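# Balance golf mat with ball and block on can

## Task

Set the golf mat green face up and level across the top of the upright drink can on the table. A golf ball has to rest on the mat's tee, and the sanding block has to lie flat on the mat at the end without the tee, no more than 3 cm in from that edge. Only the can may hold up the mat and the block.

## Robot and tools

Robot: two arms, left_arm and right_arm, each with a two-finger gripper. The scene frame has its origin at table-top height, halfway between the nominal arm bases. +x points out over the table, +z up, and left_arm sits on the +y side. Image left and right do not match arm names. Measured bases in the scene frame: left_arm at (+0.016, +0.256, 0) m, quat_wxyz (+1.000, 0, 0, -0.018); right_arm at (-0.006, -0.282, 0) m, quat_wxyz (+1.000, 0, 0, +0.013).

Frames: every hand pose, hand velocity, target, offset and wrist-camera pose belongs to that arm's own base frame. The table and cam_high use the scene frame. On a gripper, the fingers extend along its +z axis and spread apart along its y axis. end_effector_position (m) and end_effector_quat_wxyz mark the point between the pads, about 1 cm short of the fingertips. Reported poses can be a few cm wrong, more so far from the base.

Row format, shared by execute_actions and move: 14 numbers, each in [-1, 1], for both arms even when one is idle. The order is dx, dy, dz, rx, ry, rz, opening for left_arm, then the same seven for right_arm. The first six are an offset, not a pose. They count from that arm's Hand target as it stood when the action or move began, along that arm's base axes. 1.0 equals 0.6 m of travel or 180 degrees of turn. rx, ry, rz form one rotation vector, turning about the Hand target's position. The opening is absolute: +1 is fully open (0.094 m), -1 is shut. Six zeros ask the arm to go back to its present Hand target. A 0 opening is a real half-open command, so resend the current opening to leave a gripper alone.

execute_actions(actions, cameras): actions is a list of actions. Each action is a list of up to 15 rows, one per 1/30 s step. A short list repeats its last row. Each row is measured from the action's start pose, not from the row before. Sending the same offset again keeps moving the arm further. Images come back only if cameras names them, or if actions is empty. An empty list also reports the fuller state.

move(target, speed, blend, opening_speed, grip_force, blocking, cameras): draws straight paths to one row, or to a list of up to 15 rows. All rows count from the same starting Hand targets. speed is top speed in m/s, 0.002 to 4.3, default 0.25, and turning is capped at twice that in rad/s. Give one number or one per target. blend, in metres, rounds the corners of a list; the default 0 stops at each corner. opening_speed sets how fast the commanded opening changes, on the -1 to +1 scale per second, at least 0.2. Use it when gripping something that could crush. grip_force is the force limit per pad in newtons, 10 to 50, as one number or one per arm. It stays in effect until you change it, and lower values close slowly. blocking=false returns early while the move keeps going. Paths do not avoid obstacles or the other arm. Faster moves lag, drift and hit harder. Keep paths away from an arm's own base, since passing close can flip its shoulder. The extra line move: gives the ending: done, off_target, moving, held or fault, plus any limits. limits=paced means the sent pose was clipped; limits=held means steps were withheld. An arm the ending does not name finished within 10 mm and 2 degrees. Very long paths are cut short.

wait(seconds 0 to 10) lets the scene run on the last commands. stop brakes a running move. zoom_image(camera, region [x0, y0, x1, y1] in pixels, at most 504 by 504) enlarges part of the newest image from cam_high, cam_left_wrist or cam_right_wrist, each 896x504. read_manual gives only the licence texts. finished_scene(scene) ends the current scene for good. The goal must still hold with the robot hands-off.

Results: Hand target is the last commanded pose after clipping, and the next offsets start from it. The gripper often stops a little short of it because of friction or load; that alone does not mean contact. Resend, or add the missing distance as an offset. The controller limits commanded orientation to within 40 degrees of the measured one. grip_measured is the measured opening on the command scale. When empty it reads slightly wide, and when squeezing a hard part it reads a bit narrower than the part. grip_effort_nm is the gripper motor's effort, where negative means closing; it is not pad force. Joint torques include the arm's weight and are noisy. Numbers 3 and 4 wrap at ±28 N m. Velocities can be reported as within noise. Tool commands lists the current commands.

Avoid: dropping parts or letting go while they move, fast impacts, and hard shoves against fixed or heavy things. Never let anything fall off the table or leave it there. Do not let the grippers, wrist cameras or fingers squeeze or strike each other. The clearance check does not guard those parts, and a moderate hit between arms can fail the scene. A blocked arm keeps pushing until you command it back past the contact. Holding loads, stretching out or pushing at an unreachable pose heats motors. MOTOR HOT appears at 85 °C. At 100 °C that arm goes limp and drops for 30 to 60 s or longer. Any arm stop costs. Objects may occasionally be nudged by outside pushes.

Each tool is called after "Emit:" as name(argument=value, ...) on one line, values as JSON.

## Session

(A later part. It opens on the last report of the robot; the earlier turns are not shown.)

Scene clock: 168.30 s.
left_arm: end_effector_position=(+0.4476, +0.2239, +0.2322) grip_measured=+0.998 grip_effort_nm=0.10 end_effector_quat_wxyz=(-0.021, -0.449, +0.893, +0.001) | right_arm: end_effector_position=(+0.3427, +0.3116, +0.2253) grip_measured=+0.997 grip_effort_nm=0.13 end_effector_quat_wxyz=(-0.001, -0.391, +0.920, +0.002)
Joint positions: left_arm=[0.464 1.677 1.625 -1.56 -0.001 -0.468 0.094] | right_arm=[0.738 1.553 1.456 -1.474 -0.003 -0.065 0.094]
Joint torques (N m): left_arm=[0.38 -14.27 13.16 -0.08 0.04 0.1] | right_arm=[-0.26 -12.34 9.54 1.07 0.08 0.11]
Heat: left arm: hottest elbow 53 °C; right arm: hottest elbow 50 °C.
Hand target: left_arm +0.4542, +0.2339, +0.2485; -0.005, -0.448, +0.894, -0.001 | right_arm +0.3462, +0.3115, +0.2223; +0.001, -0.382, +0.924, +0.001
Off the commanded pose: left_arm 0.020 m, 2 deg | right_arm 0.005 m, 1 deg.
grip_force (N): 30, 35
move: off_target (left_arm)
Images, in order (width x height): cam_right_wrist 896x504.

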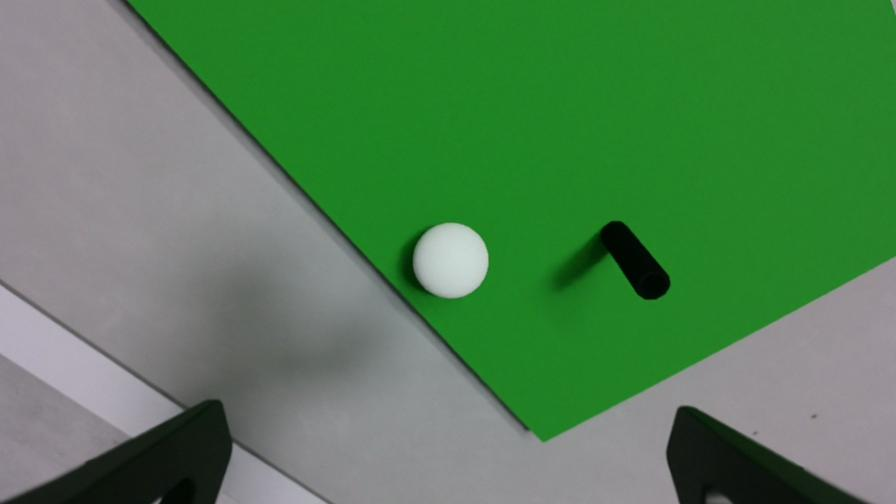

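Emit:
move(target=[[0,0,0,0,0,0,1,-0.062,-0.048,-0.18,0,0,0,1],[0,0,0,0,0,0,1,-0.062,-0.048,-0.305,0,0,0,1],[0,0,0,0,0,0,1,-0.062,-0.048,-0.305,0,0,0,-0.17],[0,0,0,0,0,0,1,-0.062,-0.048,-0.05,0,0,0,-0.17]], speed=[0.25,0.1,0.1,0.12], opening_speed=0.8, cameras=["cam_right_wrist"])

Scene clock: 178.77 s.
left_arm: end_effector_position=(+0.4476, +0.2239, +0.2322) grip_measured=+0.998 grip_effort_nm=0.10 end_effector_quat_wxyz=(-0.021, -0.449, +0.893, +0.001) | right_arm: end_effector_position=(+0.3010, +0.2737, +0.1759) grip_measured=-0.089 grip_effort_nm=-0.76 end_effector_quat_wxyz=(-0.016, -0.387, +0.922, -0.004)
Joint positions: left_arm=[0.464 1.677 1.625 -1.56 -0.001 -0.468 0.094] | right_arm=[0.738 1.451 1.211 -1.363 -0.003 -0.056 0.043]
Joint torques (N m): left_arm=[0.62 -14.39 12.97 -0.09 0.07 0.1] | right_arm=[0.62 -10.93 13.07 0.29 0.1 0.09]
Heat: left arm: hottest elbow 54 °C; right arm: hottest elbow 50 °C.
Hand target: left_arm +0.4542, +0.2339, +0.2485; -0.005, -0.448, +0.894, -0.001 | right_arm +0.3090, +0.2828, +0.1924; +0.001, -0.382, +0.924, +0.001
Off the commanded pose: left_arm 0.020 m, 2 deg | right_arm 0.020 m, 2 deg.
grip_force (N): 30, 35
move: off_target (left_arm, right_arm)
Images, in order (width x height): cam_right_wrist 896x504.

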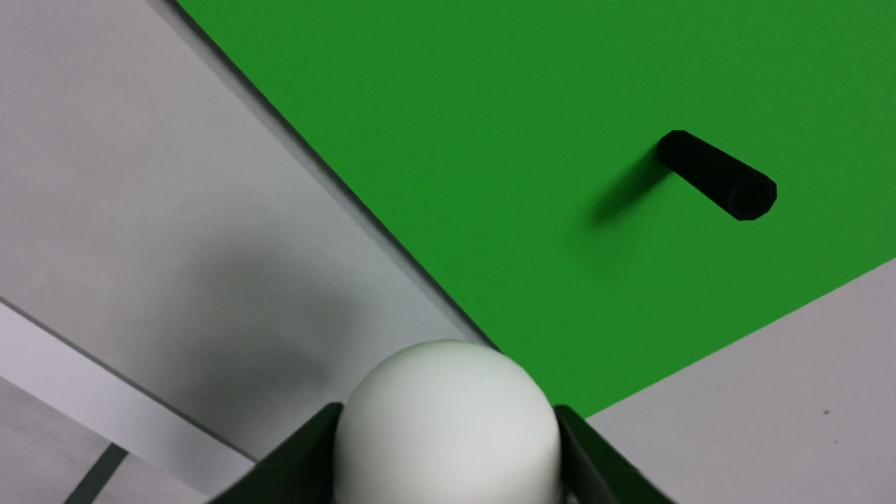

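Emit:
move(target=[[0,0,0,0,0,0,1,0.25,-0.2,0.1,0,0,-0.3,-0.17],[0,0,0,0,0,0,1,0.717,-0.59,0.06,0,0,-0.583,-0.17],[0,0,0,0,0,0,1,0.717,-0.59,-0.115,0,0,-0.583,-0.17]], speed=[0.35,0.35,0.12], blend=[0.04,0.02,0], cameras=["cam_right_wrist"])

Scene clock: 189.40 s.
left_arm: end_effector_position=(+0.4476, +0.2239, +0.2322) grip_measured=+0.998 grip_effort_nm=0.10 end_effector_quat_wxyz=(-0.021, -0.449, +0.893, +0.001) | right_arm: end_effector_position=(+0.7320, -0.0731, +0.1219) grip_measured=-0.089 grip_effort_nm=-0.76 end_effector_quat_wxyz=(+0.005, +0.495, +0.869, +0.000)
Joint positions: left_arm=[0.464 1.677 1.625 -1.56 -0.001 -0.468 0.094] | right_arm=[-0.098 2.437 2.557 -1.682 0.004 0.938 0.043]
Joint torques (N m): left_arm=[0.62 -14.51 13.01 -0.13 0.03 0.06] | right_arm=[0.62 -22.36 13.52 0.31 0.02 0.12]
Heat: left arm: hottest elbow 54 °C; right arm: hottest elbow 50 °C.
Hand target: left_arm +0.4542, +0.2339, +0.2485; -0.005, -0.448, +0.894, -0.001 | right_arm +0.7392, -0.0713, +0.1233; +0.001, +0.500, +0.866, +0.000
Off the commanded pose: left_arm 0.020 m, 2 deg | right_arm 0.008 m, 1 deg.
joint sent to its limit (right arm) — joint 4 (wrist pitch), lower limit. The joint targets still meet the commanded pose.
grip_force (N): 30, 35
move: off_target (left_arm)
Images, in order (width x height): cam_right_wrist 896x504.

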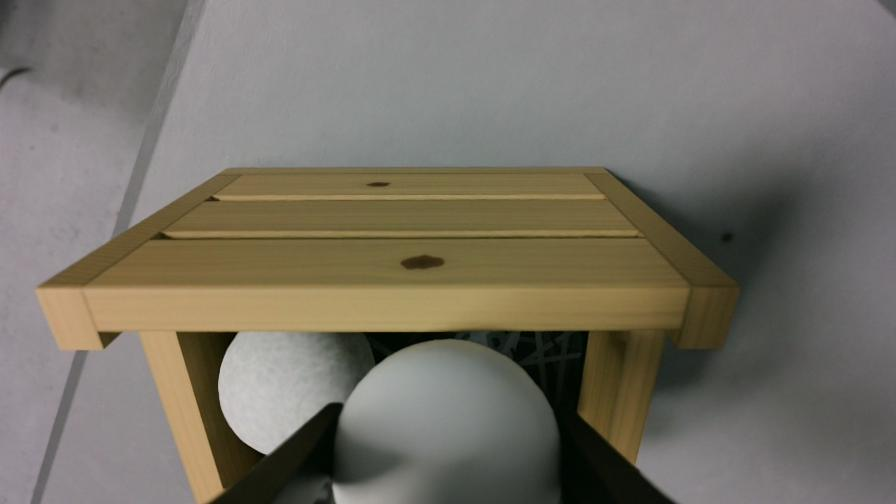

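Emit:
move(target=[[0,0,0,0,0,0,1,-0.028,0.008,0.0,0,0,0,-0.17],[0,0,0,0,0,0,1,-0.028,0.008,-0.025,0,0,0,-0.17]], speed=0.06, cameras=["cam_right_wrist"])

Scene clock: 195.47 s.
left_arm: end_effector_position=(+0.4476, +0.2239, +0.2322) grip_measured=+0.998 grip_effort_nm=0.10 end_effector_quat_wxyz=(-0.021, -0.449, +0.893, +0.001) | right_arm: end_effector_position=(+0.7198, -0.0719, +0.1002) grip_measured=-0.089 grip_effort_nm=-0.76 end_effector_quat_wxyz=(-0.007, +0.497, +0.868, -0.005)
Joint positions: left_arm=[0.464 1.677 1.625 -1.56 -0.001 -0.468 0.094] | right_arm=[-0.098 2.396 2.423 -1.616 0.004 0.942 0.043]
Joint torques (N m): left_arm=[-0.03 -14.74 13.22 -0.13 0.04 0.09] | right_arm=[0.79 -24.12 9.33 1.21 0 0.11]
Heat: left arm: hottest elbow 54 °C; right arm: hottest elbow 50 °C.
Hand target: left_arm +0.4542, +0.2339, +0.2485; -0.005, -0.448, +0.894, -0.001 | right_arm +0.7223, -0.0665, +0.1081; +0.001, +0.500, +0.866, -0.001
Off the commanded pose: left_arm 0.020 m, 2 deg | right_arm 0.010 m, 1 deg.
grip_force (N): 30, 35
move: off_target (left_arm)
Images, in order (width x height): cam_right_wrist 896x504.

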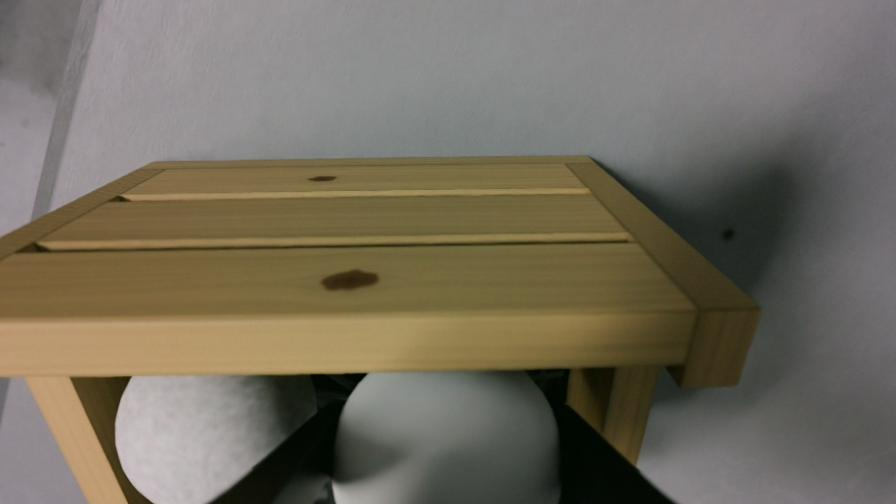

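Emit:
move(target=[[0,0,0,0,0,0,1,0,0,-0.012,0,0,0,-0.17],[0,0,0,0,0,0,1,0,0,-0.012,0,0,0,0.07],[0,0,0,0,0,0,1,0,0,0.17,0,0,0,0.07],[0,0,0,0,0,0,1,-0.1,-0.05,0.2,0,0,0.25,0.07]], speed=[0.06,0.08,0.1,0.3], opening_speed=0.5, cameras=["cam_right_wrist","cam_high"])

Scene clock: 203.63 s.
left_arm: end_effector_position=(+0.4476, +0.2239, +0.2322) grip_measured=+0.998 grip_effort_nm=0.10 end_effector_quat_wxyz=(-0.021, -0.449, +0.893, +0.001) | right_arm: end_effector_position=(+0.6666, -0.0902, +0.2253) grip_measured=+0.067 grip_effort_nm=0.12 end_effector_quat_wxyz=(+0.024, +0.134, +0.991, +0.002)
Joint positions: left_arm=[0.464 1.677 1.625 -1.56 -0.001 -0.468 0.094] | right_arm=[-0.135 2.142 2.301 -1.682 -0.003 0.134 0.05]
Joint torques (N m): left_arm=[0.62 -14.68 12.93 -0.05 0.04 0.08] | right_arm=[-0.38 -21.13 9.35 0.42 0.09 -0.17]
Heat: left arm: hottest elbow 54 °C; right arm: hottest elbow 50 °C.
Hand target: left_arm +0.4542, +0.2339, +0.2485; -0.005, -0.448, +0.894, -0.001 | right_arm +0.6624, -0.0964, +0.2282; +0.002, +0.131, +0.991, +0.000
Off the commanded pose: left_arm 0.020 m, 2 deg | right_arm 0.008 m, 3 deg.
joint sent to its limit (right arm) — joint 4 (wrist pitch), lower limit. The joint targets still meet the commanded pose.
grip_force (N): 30, 35
move: off_target (left_arm, right_arm)
Images, in order (width x height): cam_high 896x504, cam_right_wrist 896x504.

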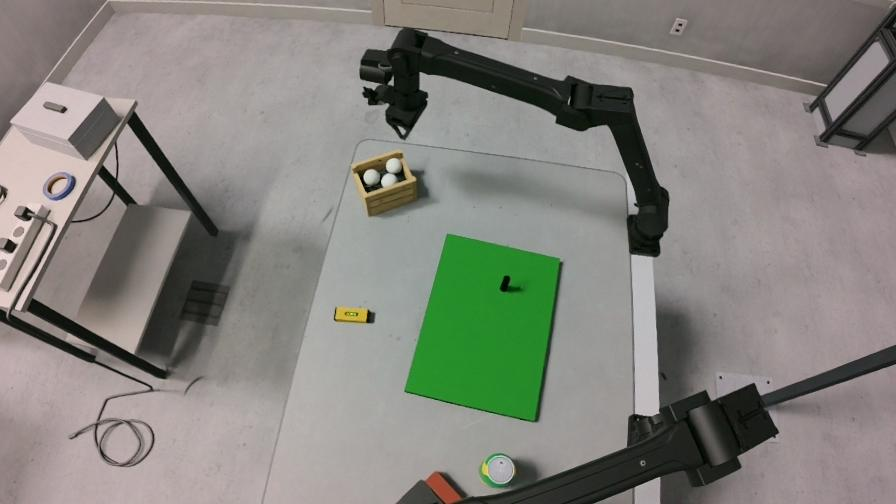

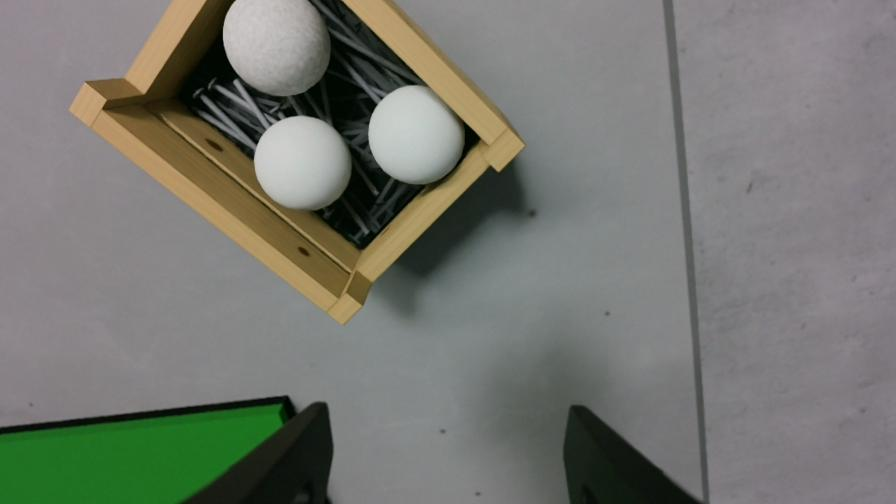

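Emit:
move(target=[[-0.365,-0.523,0,0,0,-0.294,-1,-0.729,0.461,0,0,0,0.083,-1],[-0.365,-0.523,-0.2,0,0,-0.294,-1,-0.729,0.461,-0.2,0,0,0.083,-1]], speed=0.35, cameras=["all"])

Scene clock: 228.57 s.
left_arm: end_effector_position=(+0.2356, -0.0768, +0.1335) grip_measured=-0.973 grip_effort_nm=-0.64 end_effector_quat_wxyz=(-0.002, -0.002, +1.000, +0.000) | right_arm: end_effector_position=(+0.2251, +0.1770, +0.1120) grip_measured=-0.984 grip_effort_nm=-0.76 end_effector_quat_wxyz=(+0.002, -0.001, +1.000, +0.002)
Joint positions: left_arm=[-0.312 1.021 0.736 -1.288 0.002 -0.316 0.001] | right_arm=[0.667 1.156 0.768 -1.176 -0.001 0.665 0.001]
Joint torques (N m): left_arm=[-1.08 -2.96 8.62 0.79 -0.09 -0.19] | right_arm=[1.2 -5.25 8.77 1.24 0.14 0.11]
Heat: left arm: hottest elbow 54 °C; right arm: hottest elbow 50 °C.
Hand target: left_arm +0.2351, -0.0799, +0.1284; -0.005, -0.003, +1.000, +0.001 | right_arm +0.2249, +0.1801, +0.1083; +0.001, +0.001, +1.000, +0.000
Off the commanded pose: left_arm 0.006 m, 0 deg | right_arm 0.005 m, 0 deg.
grip_force (N): 30, 35
move: done

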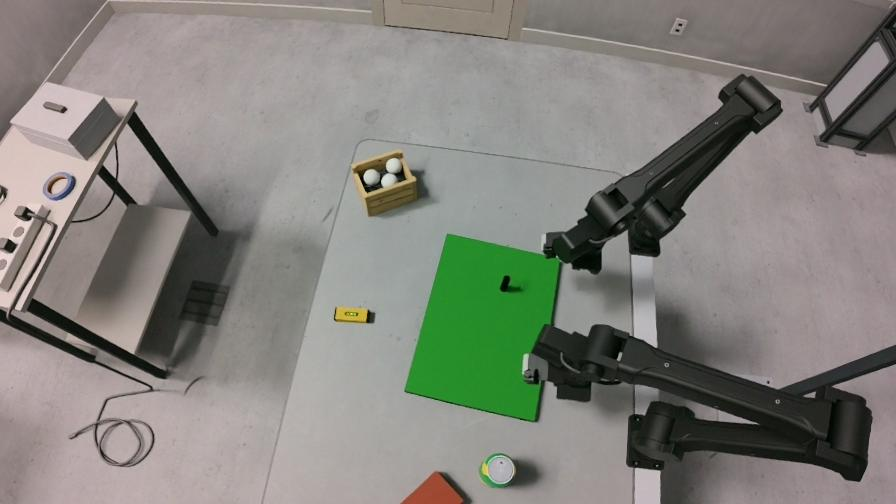

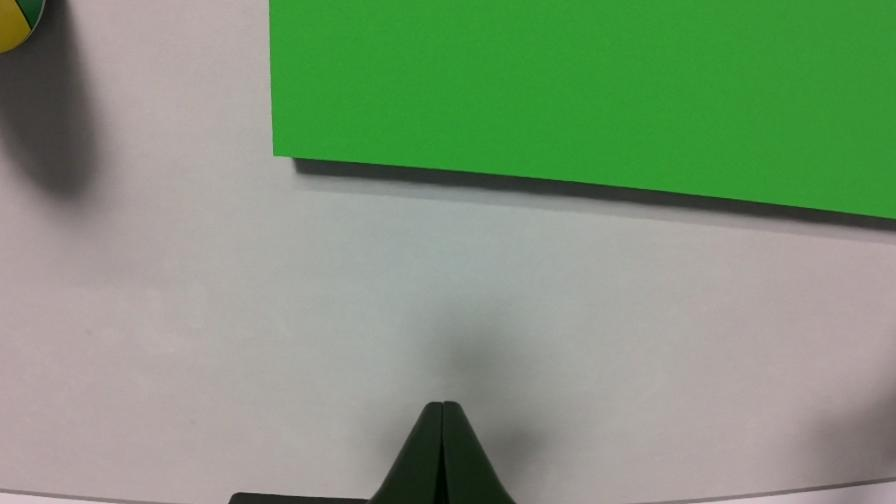

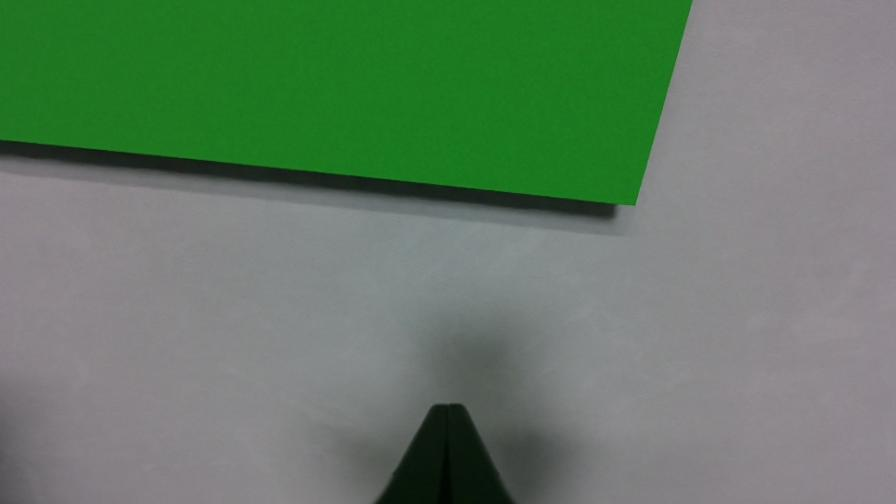

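Emit:
move(target=[[0,0,-0.18,0,0,0,-1,0,0,-0.15,0,0,0,-1],[0.317,0,-0.18,0,0,0,-1,0.37,0,-0.15,0,0,0,-1]], speed=[0.15,0.12], cameras=["all"])

Scene clock: 235.50 s.
left_arm: end_effector_position=(+0.4055, -0.0814, +0.0158) grip_measured=-0.973 grip_effort_nm=-0.66 end_effector_quat_wxyz=(-0.014, -0.005, +1.000, +0.003) | right_arm: end_effector_position=(+0.4249, +0.1771, +0.0157) grip_measured=-0.984 grip_effort_nm=-0.76 end_effector_quat_wxyz=(-0.011, +0.003, +1.000, -0.003)
Joint positions: left_arm=[-0.197 1.657 0.984 -0.926 0.001 -0.207 0.001] | right_arm=[0.395 1.756 1.121 -0.958 -0.002 0.402 0.001]
Joint torques (N m): left_arm=[-0.21 -10.34 11.18 -0.01 -0.16 0.06] | right_arm=[-0.26 -11.75 12.04 0.7 0.17 -0.2]
Heat: left arm: hottest elbow 54 °C; right arm: hottest elbow 50 °C.
Hand target: left_arm +0.4254, -0.0798, +0.0204; -0.005, -0.003, +1.000, +0.001 | right_arm +0.4469, +0.1800, +0.0182; +0.001, +0.001, +1.000, +0.000
Off the commanded pose: left_arm 0.020 m, 1 deg | right_arm 0.022 m, 1 deg.
grip_force (N): 30, 35
move: off_target (left_arm, right_arm)

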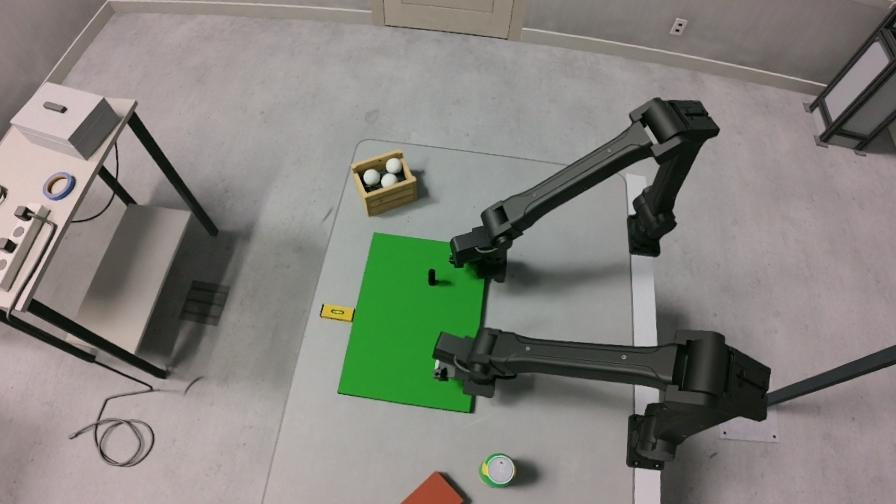

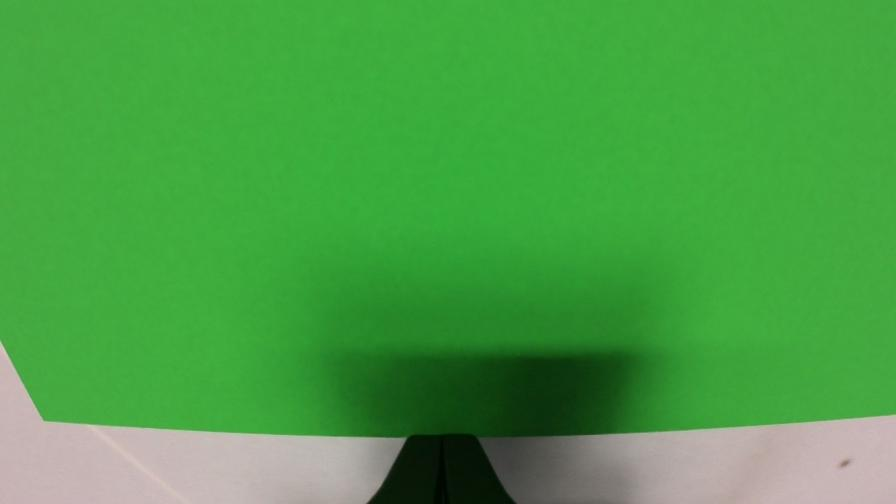

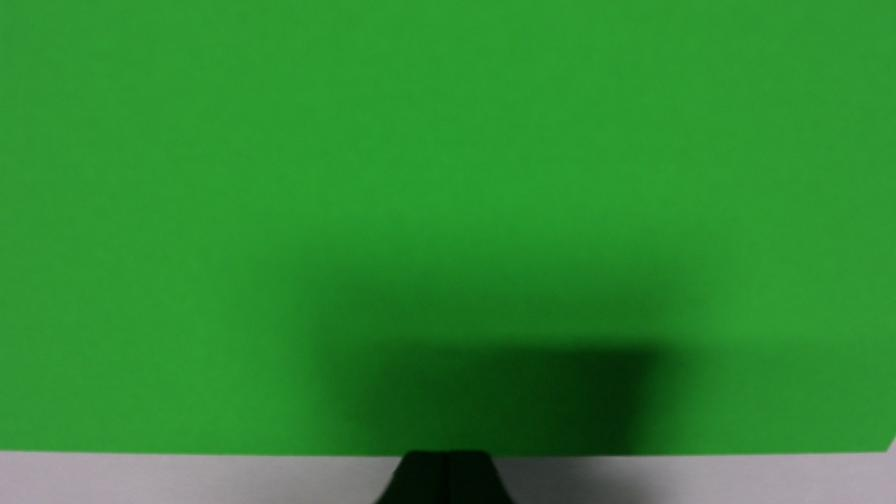

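Emit:
move(target=[[-0.06,0,0,0,0,0,-1,-0.06,0,0,0,0,0,-1],[-0.06,0,0.3,0,0,0.1,0,-0.06,0,0.3,0,0,0,0],[0.19,-0.335,0.27,0,0,0.472,0.3,0.072,-0.283,0.2,0.397,-0.255,-0.184,0.3]], speed=[0.15,0.25,0.3], blend=[0,0.04,0], cameras=["all"])

Scene clock: 253.27 s.
left_arm: end_effector_position=(+0.5307, -0.2703, +0.1802) grip_measured=+0.297 grip_effort_nm=0.11 end_effector_quat_wxyz=(-0.006, -0.676, +0.737, +0.001) | right_arm: end_effector_position=(+0.4907, +0.0130, +0.1465) grip_measured=+0.297 grip_effort_nm=0.13 end_effector_quat_wxyz=(+0.366, +0.250, +0.701, +0.559)
Joint positions: left_arm=[-0.467 1.925 1.835 -1.488 0.011 -1.951 0.061] | right_arm=[-0.253 1.593 0.553 0.868 -0.894 1.199 0.061]
Joint torques (N m): left_arm=[-1.32 -16.32 13.19 -0.16 -0.18 -0.21] | right_arm=[-0.03 -8.82 6.02 2.93 0 0.05]
Motor temperatures (°C): left_arm=[38 41 55 37 37 36 38] | right_arm=[39 46 50 39 38 38 39]
Heat: left arm: hottest elbow 55 °C; right arm: hottest elbow 50 °C.
Hand target: left_arm +0.5392, -0.2810, +0.1824; -0.004, -0.677, +0.736, -0.002 | right_arm +0.4902, +0.0103, +0.1384; +0.360, +0.261, +0.699, +0.560
Off the commanded pose: left_arm 0.014 m, 1 deg | right_arm 0.009 m, 1 deg.
grip_force (N): 30, 35
move: off_target (left_arm); blend cut to 0 m at target 2; target 2's new opening was sent with left_arm's hand 0.018 m and 1 deg from that target; target 3's new opening was sent with left_arm's hand 0.014 m and 1 deg from that target

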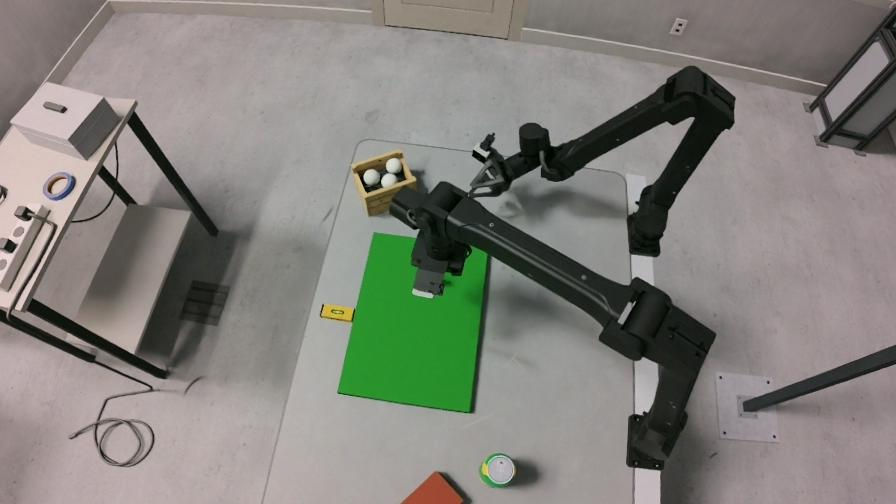

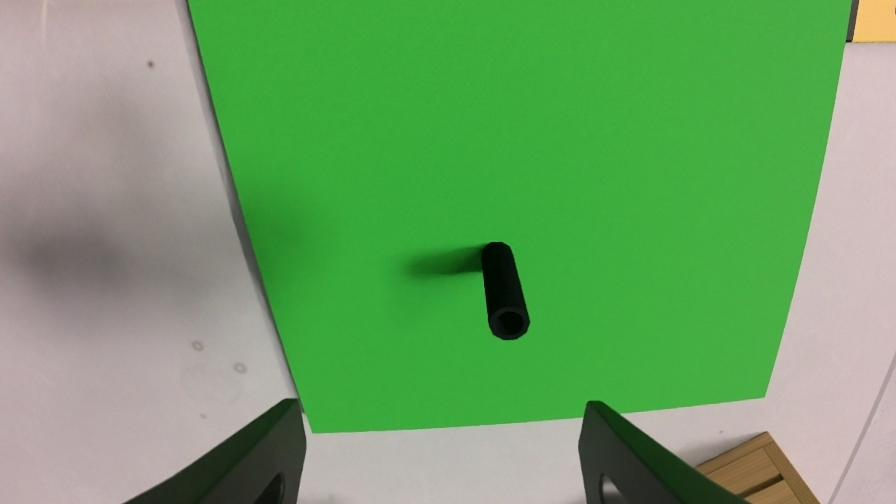

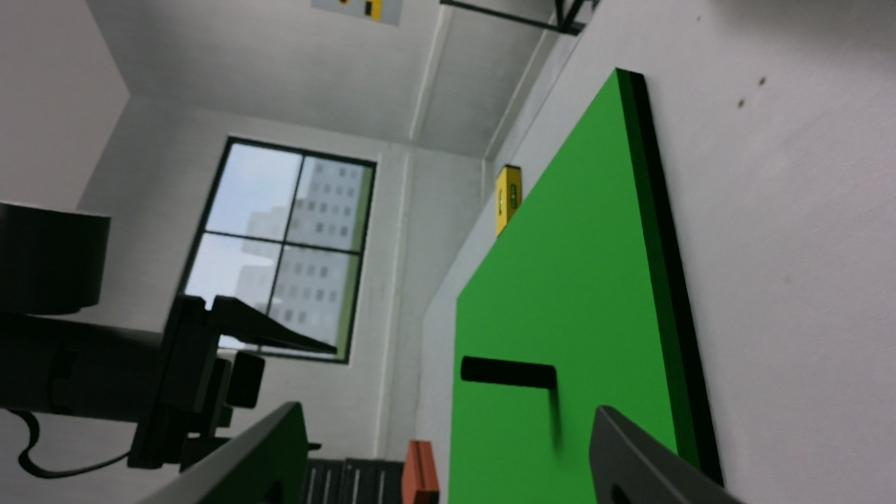

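Emit:
move(target=[[0.038,-0.072,-0.08,0,0,0,0.3,0,0,0,0,0,0,0.3],[0.038,-0.072,-0.215,0,0,0,0.3,0,0,0,0,0,0,0.3]], speed=0.12, cameras=["cam_left_wrist","cam_right_wrist"])

Scene clock: 260.53 s.
left_arm: end_effector_position=(+0.5633, -0.3193, +0.0666) grip_measured=+0.298 grip_effort_nm=0.11 end_effector_quat_wxyz=(-0.003, -0.675, +0.738, -0.007) | right_arm: end_effector_position=(+0.4907, +0.0130, +0.1465) grip_measured=+0.297 grip_effort_nm=0.13 end_effector_quat_wxyz=(+0.366, +0.250, +0.701, +0.559)
Joint positions: left_arm=[-0.512 2.118 1.843 -1.283 0.011 -1.994 0.061] | right_arm=[-0.253 1.593 0.553 0.868 -0.894 1.199 0.061]
Joint torques (N m): left_arm=[-1.08 -19.02 8.83 0.65 -0.18 -0.23] | right_arm=[-0.56 -8.23 5.89 3.03 0.03 0.02]
Motor temperatures (°C): left_arm=[38 41 56 37 37 36 38] | right_arm=[39 46 49 39 38 38 39]
Heat: left arm: hottest elbow 56 °C; right arm: hottest elbow 49 °C.
Hand target: left_arm +0.5621, -0.3241, +0.0535; -0.004, -0.678, +0.735, -0.002 | right_arm +0.4902, +0.0103, +0.1384; +0.360, +0.261, +0.699, +0.560
Off the commanded pose: left_arm 0.014 m, 1 deg | right_arm 0.009 m, 1 deg.
grip_force (N): 30, 35
move: off_target (left_arm)
Images, in order (width x height): cam_left_wrist 896x504, cam_right_wrist 896x504.

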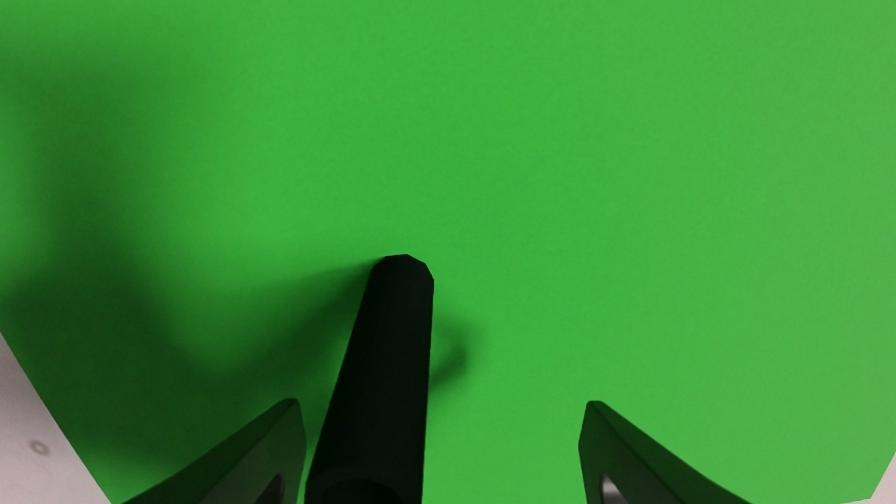

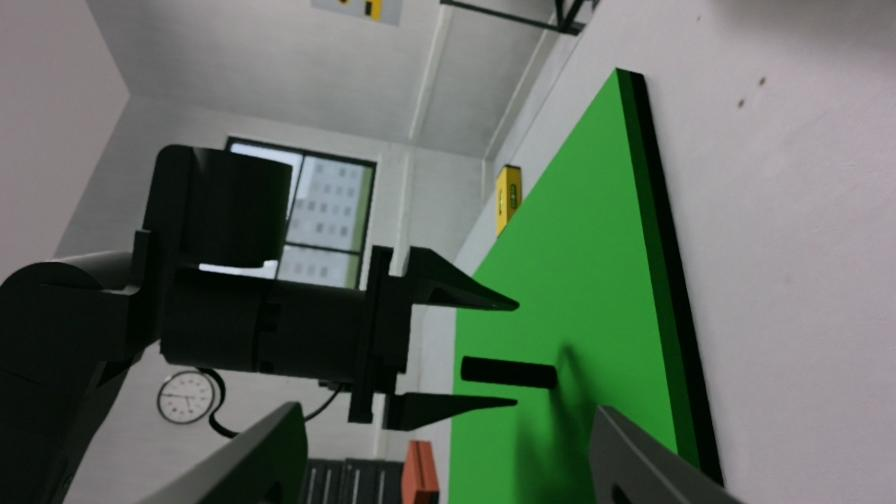

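Emit:
move(target=[[-0.024,0,-0.015,0,0,0,0.3,0,0,0,0,0,0,0.3],[-0.024,0,-0.015,0,0,0,-0.95,0,0,0,0,0,0,0.3]], speed=0.06, grip_force=[50,50], opening_speed=0.6, cameras=["cam_left_wrist","cam_right_wrist"])

Scene clock: 266.03 s.
left_arm: end_effector_position=(+0.5522, -0.3178, +0.0449) grip_measured=-0.707 grip_effort_nm=-1.02 end_effector_quat_wxyz=(+0.005, +0.677, -0.736, +0.001) | right_arm: end_effector_position=(+0.4907, +0.0130, +0.1465) grip_measured=+0.297 grip_effort_nm=0.13 end_effector_quat_wxyz=(+0.366, +0.250, +0.701, +0.559)
Joint positions: left_arm=[-0.519 2.118 1.783 -1.237 0.011 -2.005 0.014] | right_arm=[-0.253 1.593 0.553 0.868 -0.894 1.199 0.061]
Joint torques (N m): left_arm=[-1.73 -20.72 8.18 0.47 -0.18 -0.21] | right_arm=[-0.15 -8.64 6.01 2.93 -0.01 0.05]
Motor temperatures (°C): left_arm=[38 42 55 37 37 36 38] | right_arm=[39 45 49 39 38 38 39]
Heat: left arm: hottest elbow 55 °C; right arm: hottest elbow 49 °C.
Hand target: left_arm +0.5477, -0.3240, +0.0445; +0.004, +0.678, -0.735, +0.002 | right_arm +0.4902, +0.0103, +0.1384; +0.360, +0.261, +0.699, +0.560
Off the commanded pose: left_arm 0.008 m, 0 deg | right_arm 0.009 m, 1 deg.
move: done
Images, in order (width x height): cam_left_wrist 896x504, cam_right_wrist 896x504.

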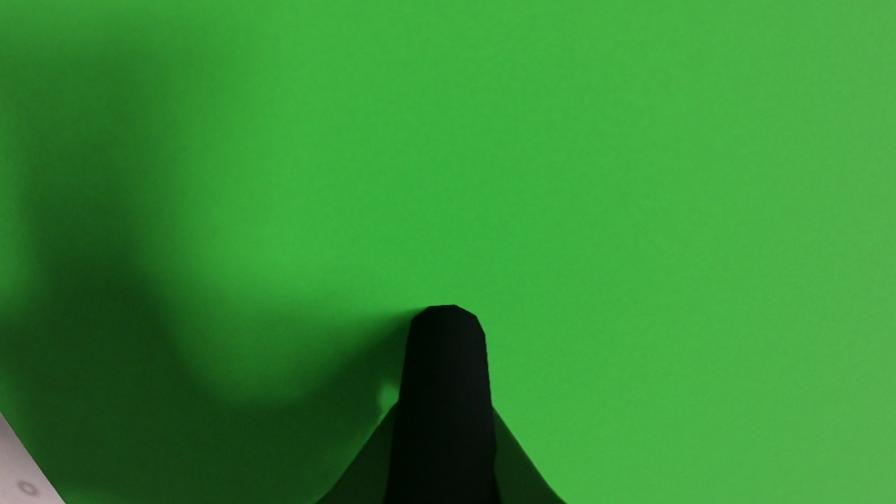

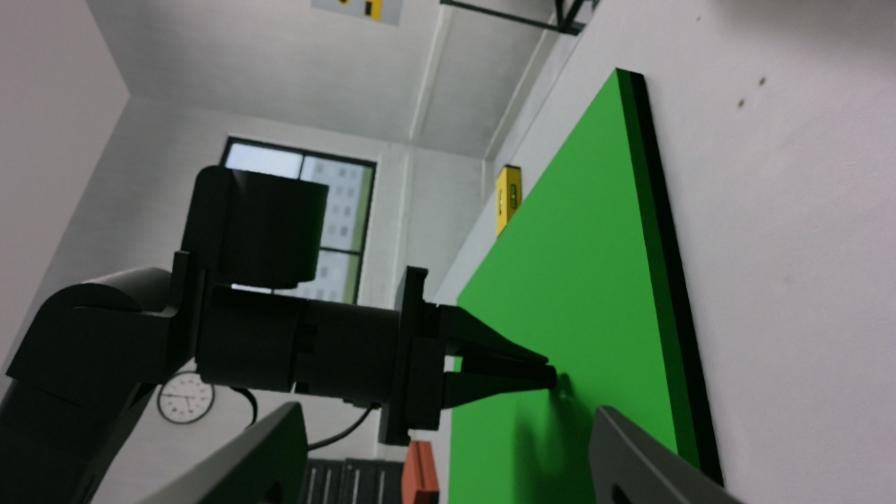

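Emit:
move(target=[0,0.01,0.15,0,0,0,-0.95,0,0,0,0,0,0,0.3], speed=0.08, cameras=["all"])

Scene clock: 270.23 s.
left_arm: end_effector_position=(+0.5242, -0.3041, +0.0711) grip_measured=-0.707 grip_effort_nm=-1.03 end_effector_quat_wxyz=(+0.027, +0.676, -0.735, -0.049) | right_arm: end_effector_position=(+0.4907, +0.0130, +0.1465) grip_measured=+0.297 grip_effort_nm=0.13 end_effector_quat_wxyz=(+0.366, +0.250, +0.701, +0.559)
Joint positions: left_arm=[-0.519 2.085 1.795 -1.391 0.022 -2.005 0.014] | right_arm=[-0.253 1.593 0.553 0.868 -0.894 1.199 0.061]
Joint torques (N m): left_arm=[-0.97 -24.94 15.35 -0.91 -0.62 -0.13] | right_arm=[-0.21 -8.47 5.98 3.02 0.02 0.02]
Motor temperatures (°C): left_arm=[37 42 55 37 37 36 38] | right_arm=[39 45 48 39 38 38 39]
Heat: left arm: hottest elbow 55 °C; right arm: hottest elbow 48 °C.
Hand target: left_arm +0.5478, -0.3180, +0.1345; +0.004, +0.678, -0.735, +0.002 | right_arm +0.4902, +0.0103, +0.1384; +0.360, +0.261, +0.699, +0.560
Off the commanded pose: left_arm 0.069 m, 6 deg | right_arm 0.009 m, 1 deg.
move: off_target (left_arm)

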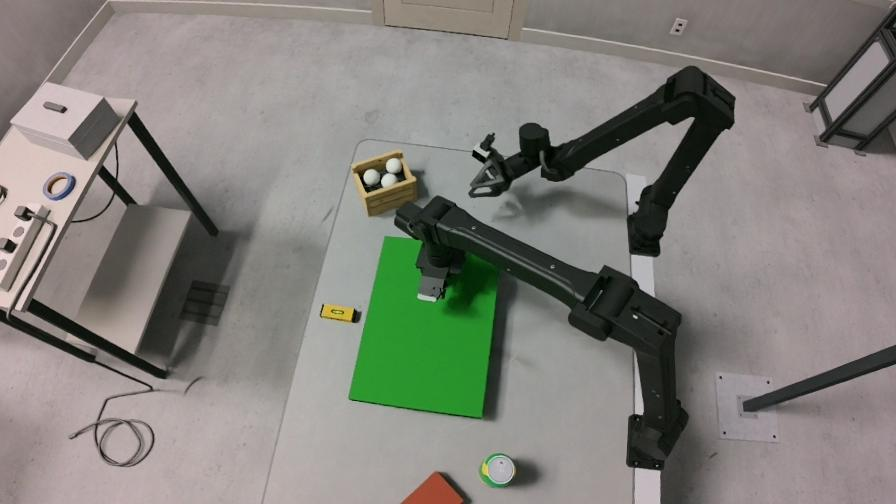

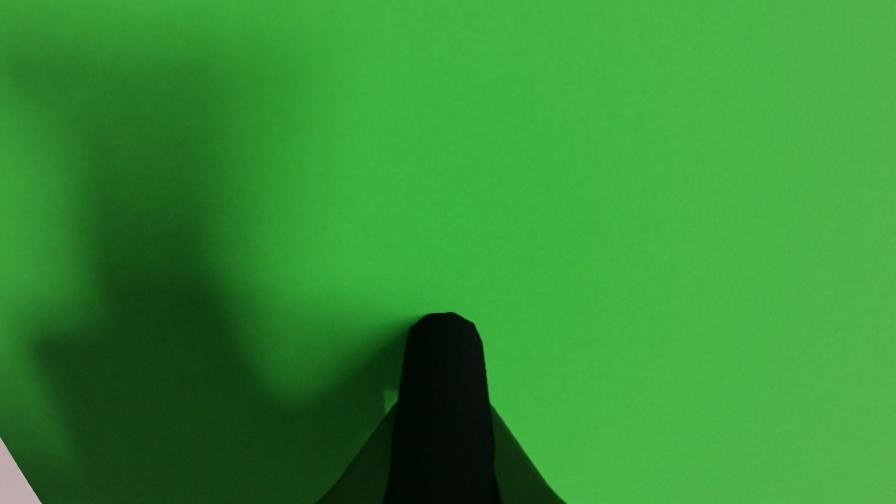

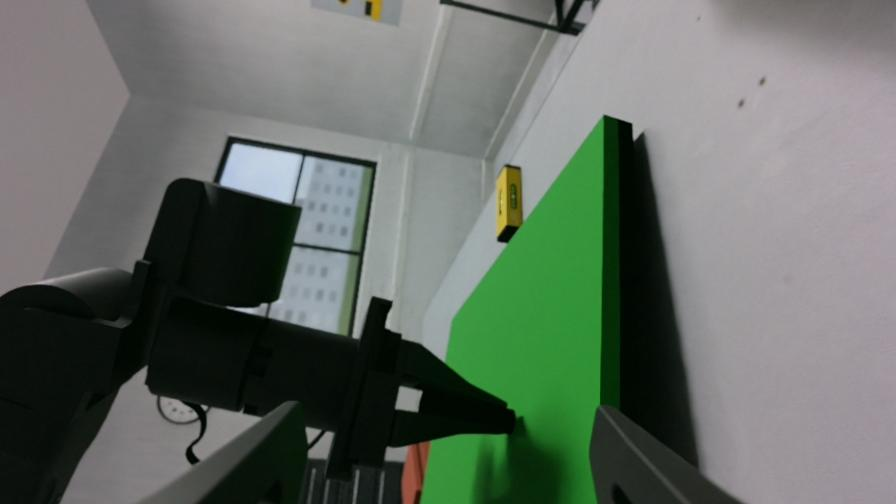

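Emit:
move(target=[0.07,0,0.15,0,0,0,-0.95,0,0,0,0,0,0,0.3], speed=0.08, cameras=["all"])

Scene clock: 274.07 s.
left_arm: end_effector_position=(+0.5709, -0.3193, +0.1769) grip_measured=-0.707 grip_effort_nm=-1.03 end_effector_quat_wxyz=(+0.021, +0.678, -0.735, -0.028) | right_arm: end_effector_position=(+0.4907, +0.0130, +0.1465) grip_measured=+0.297 grip_effort_nm=0.13 end_effector_quat_wxyz=(+0.366, +0.250, +0.701, +0.559)
Joint positions: left_arm=[-0.503 2.161 2.205 -1.681 0.022 -1.993 0.014] | right_arm=[-0.253 1.593 0.553 0.868 -0.894 1.199 0.061]
Joint torques (N m): left_arm=[0.56 -23.53 16.29 -0.62 -0.72 0.01] | right_arm=[0.09 -8.88 5.98 2.92 0.01 0.04]
Motor temperatures (°C): left_arm=[37 43 55 37 37 36 38] | right_arm=[39 45 48 39 38 38 39]
Heat: left arm: hottest elbow 55 °C; right arm: hottest elbow 48 °C.
Hand target: left_arm +0.5897, -0.3181, +0.2244; +0.004, +0.678, -0.735, +0.002 | right_arm +0.4902, +0.0103, +0.1384; +0.360, +0.261, +0.699, +0.560
Off the commanded pose: left_arm 0.051 m, 4 deg | right_arm 0.009 m, 1 deg.
joint sent to its limit (left arm) — joint 4 (wrist pitch), lower limit. The joint targets are off in position, not in orientation.
move: off_target (left_arm)

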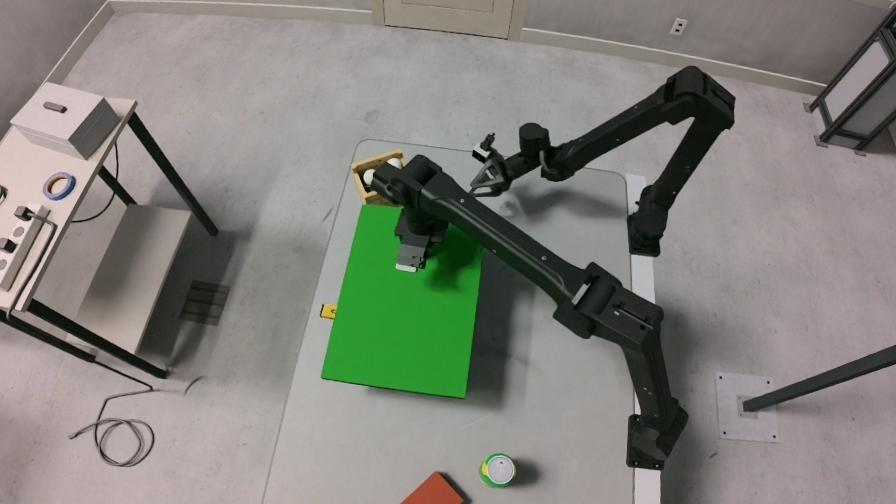

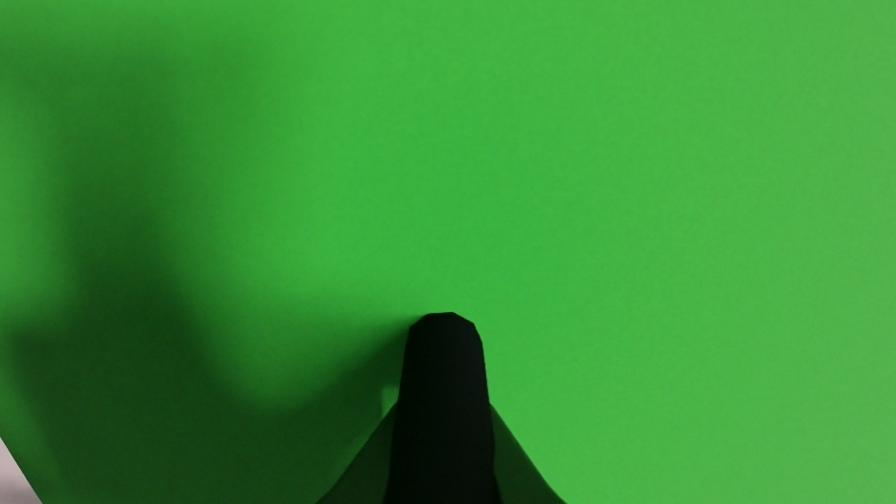

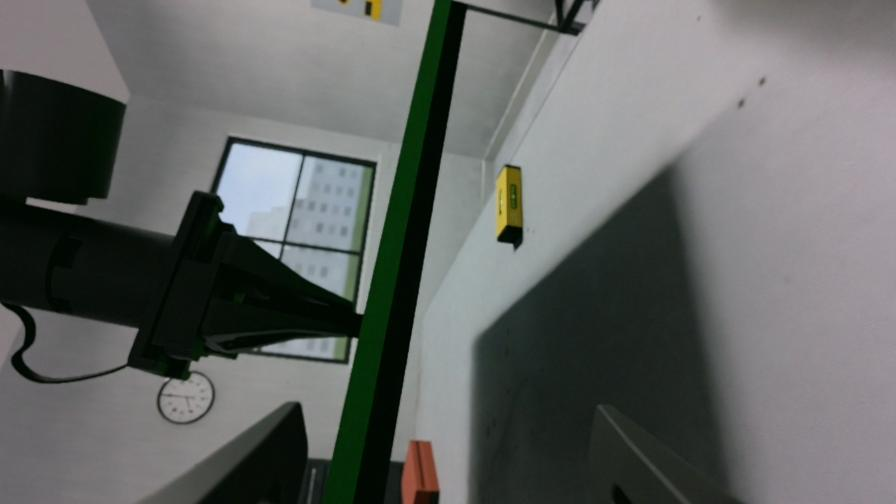

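Emit:
move(target=[[0,-0.07,-0.12,0,0,0,-0.95,0,0,0,0,0,0,0.3],[0,-0.07,-0.27,0,0,0,-0.95,0,0,0,0,0,0,0.3]], speed=[0.12,0.06], cameras=["all"])

Scene clock: 287.63 s.
left_arm: end_effector_position=(+0.5894, -0.3558, +0.0584) grip_measured=-0.707 grip_effort_nm=-1.03 end_effector_quat_wxyz=(+0.005, +0.678, -0.735, -0.004) | right_arm: end_effector_position=(+0.4907, +0.0130, +0.1465) grip_measured=+0.297 grip_effort_nm=0.13 end_effector_quat_wxyz=(+0.366, +0.250, +0.701, +0.559)
Joint positions: left_arm=[-0.54 2.263 2.074 -1.391 0.008 -2.03 0.014] | right_arm=[-0.253 1.593 0.553 0.868 -0.894 1.199 0.061]
Joint torques (N m): left_arm=[-0.44 -23.24 9.51 0.32 -0.08 -0.12] | right_arm=[-0.38 -8.53 5.93 2.93 0.01 0.04]
Motor temperatures (°C): left_arm=[37 43 58 37 37 36 38] | right_arm=[39 44 47 39 38 38 39]
Heat: left arm: hottest elbow 58 °C; right arm: hottest elbow 47 °C.
Hand target: left_arm +0.5897, -0.3600, +0.0624; +0.004, +0.678, -0.735, +0.002 | right_arm +0.4902, +0.0103, +0.1384; +0.360, +0.261, +0.699, +0.560
Off the commanded pose: left_arm 0.006 m, 1 deg | right_arm 0.009 m, 1 deg.
move: done

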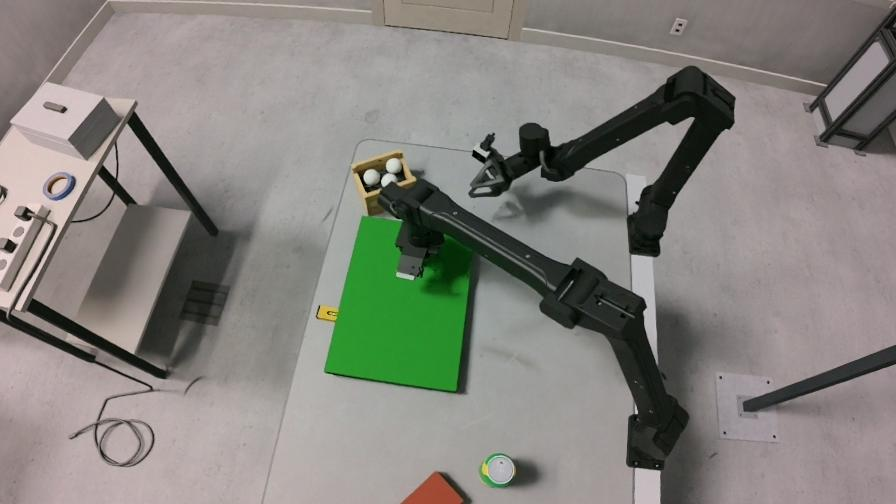

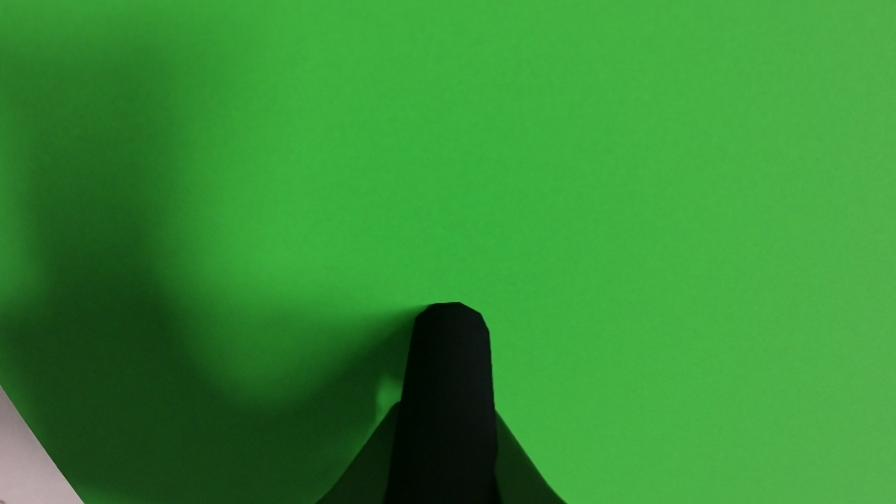

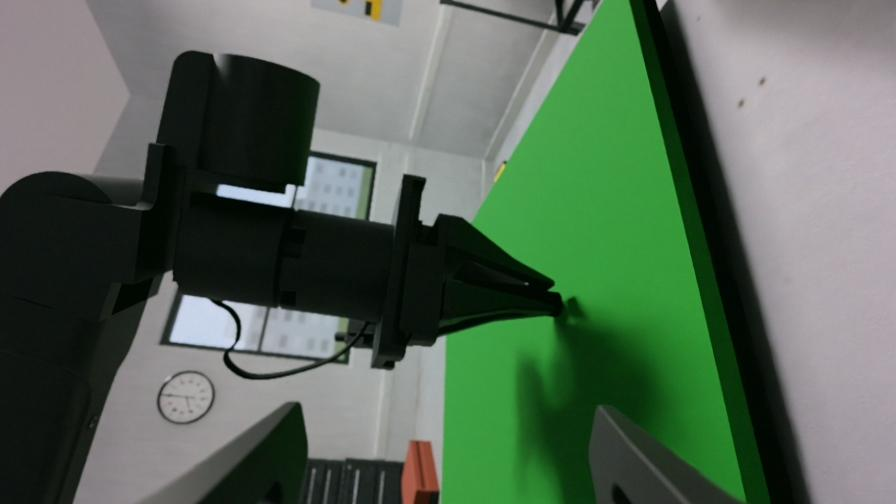

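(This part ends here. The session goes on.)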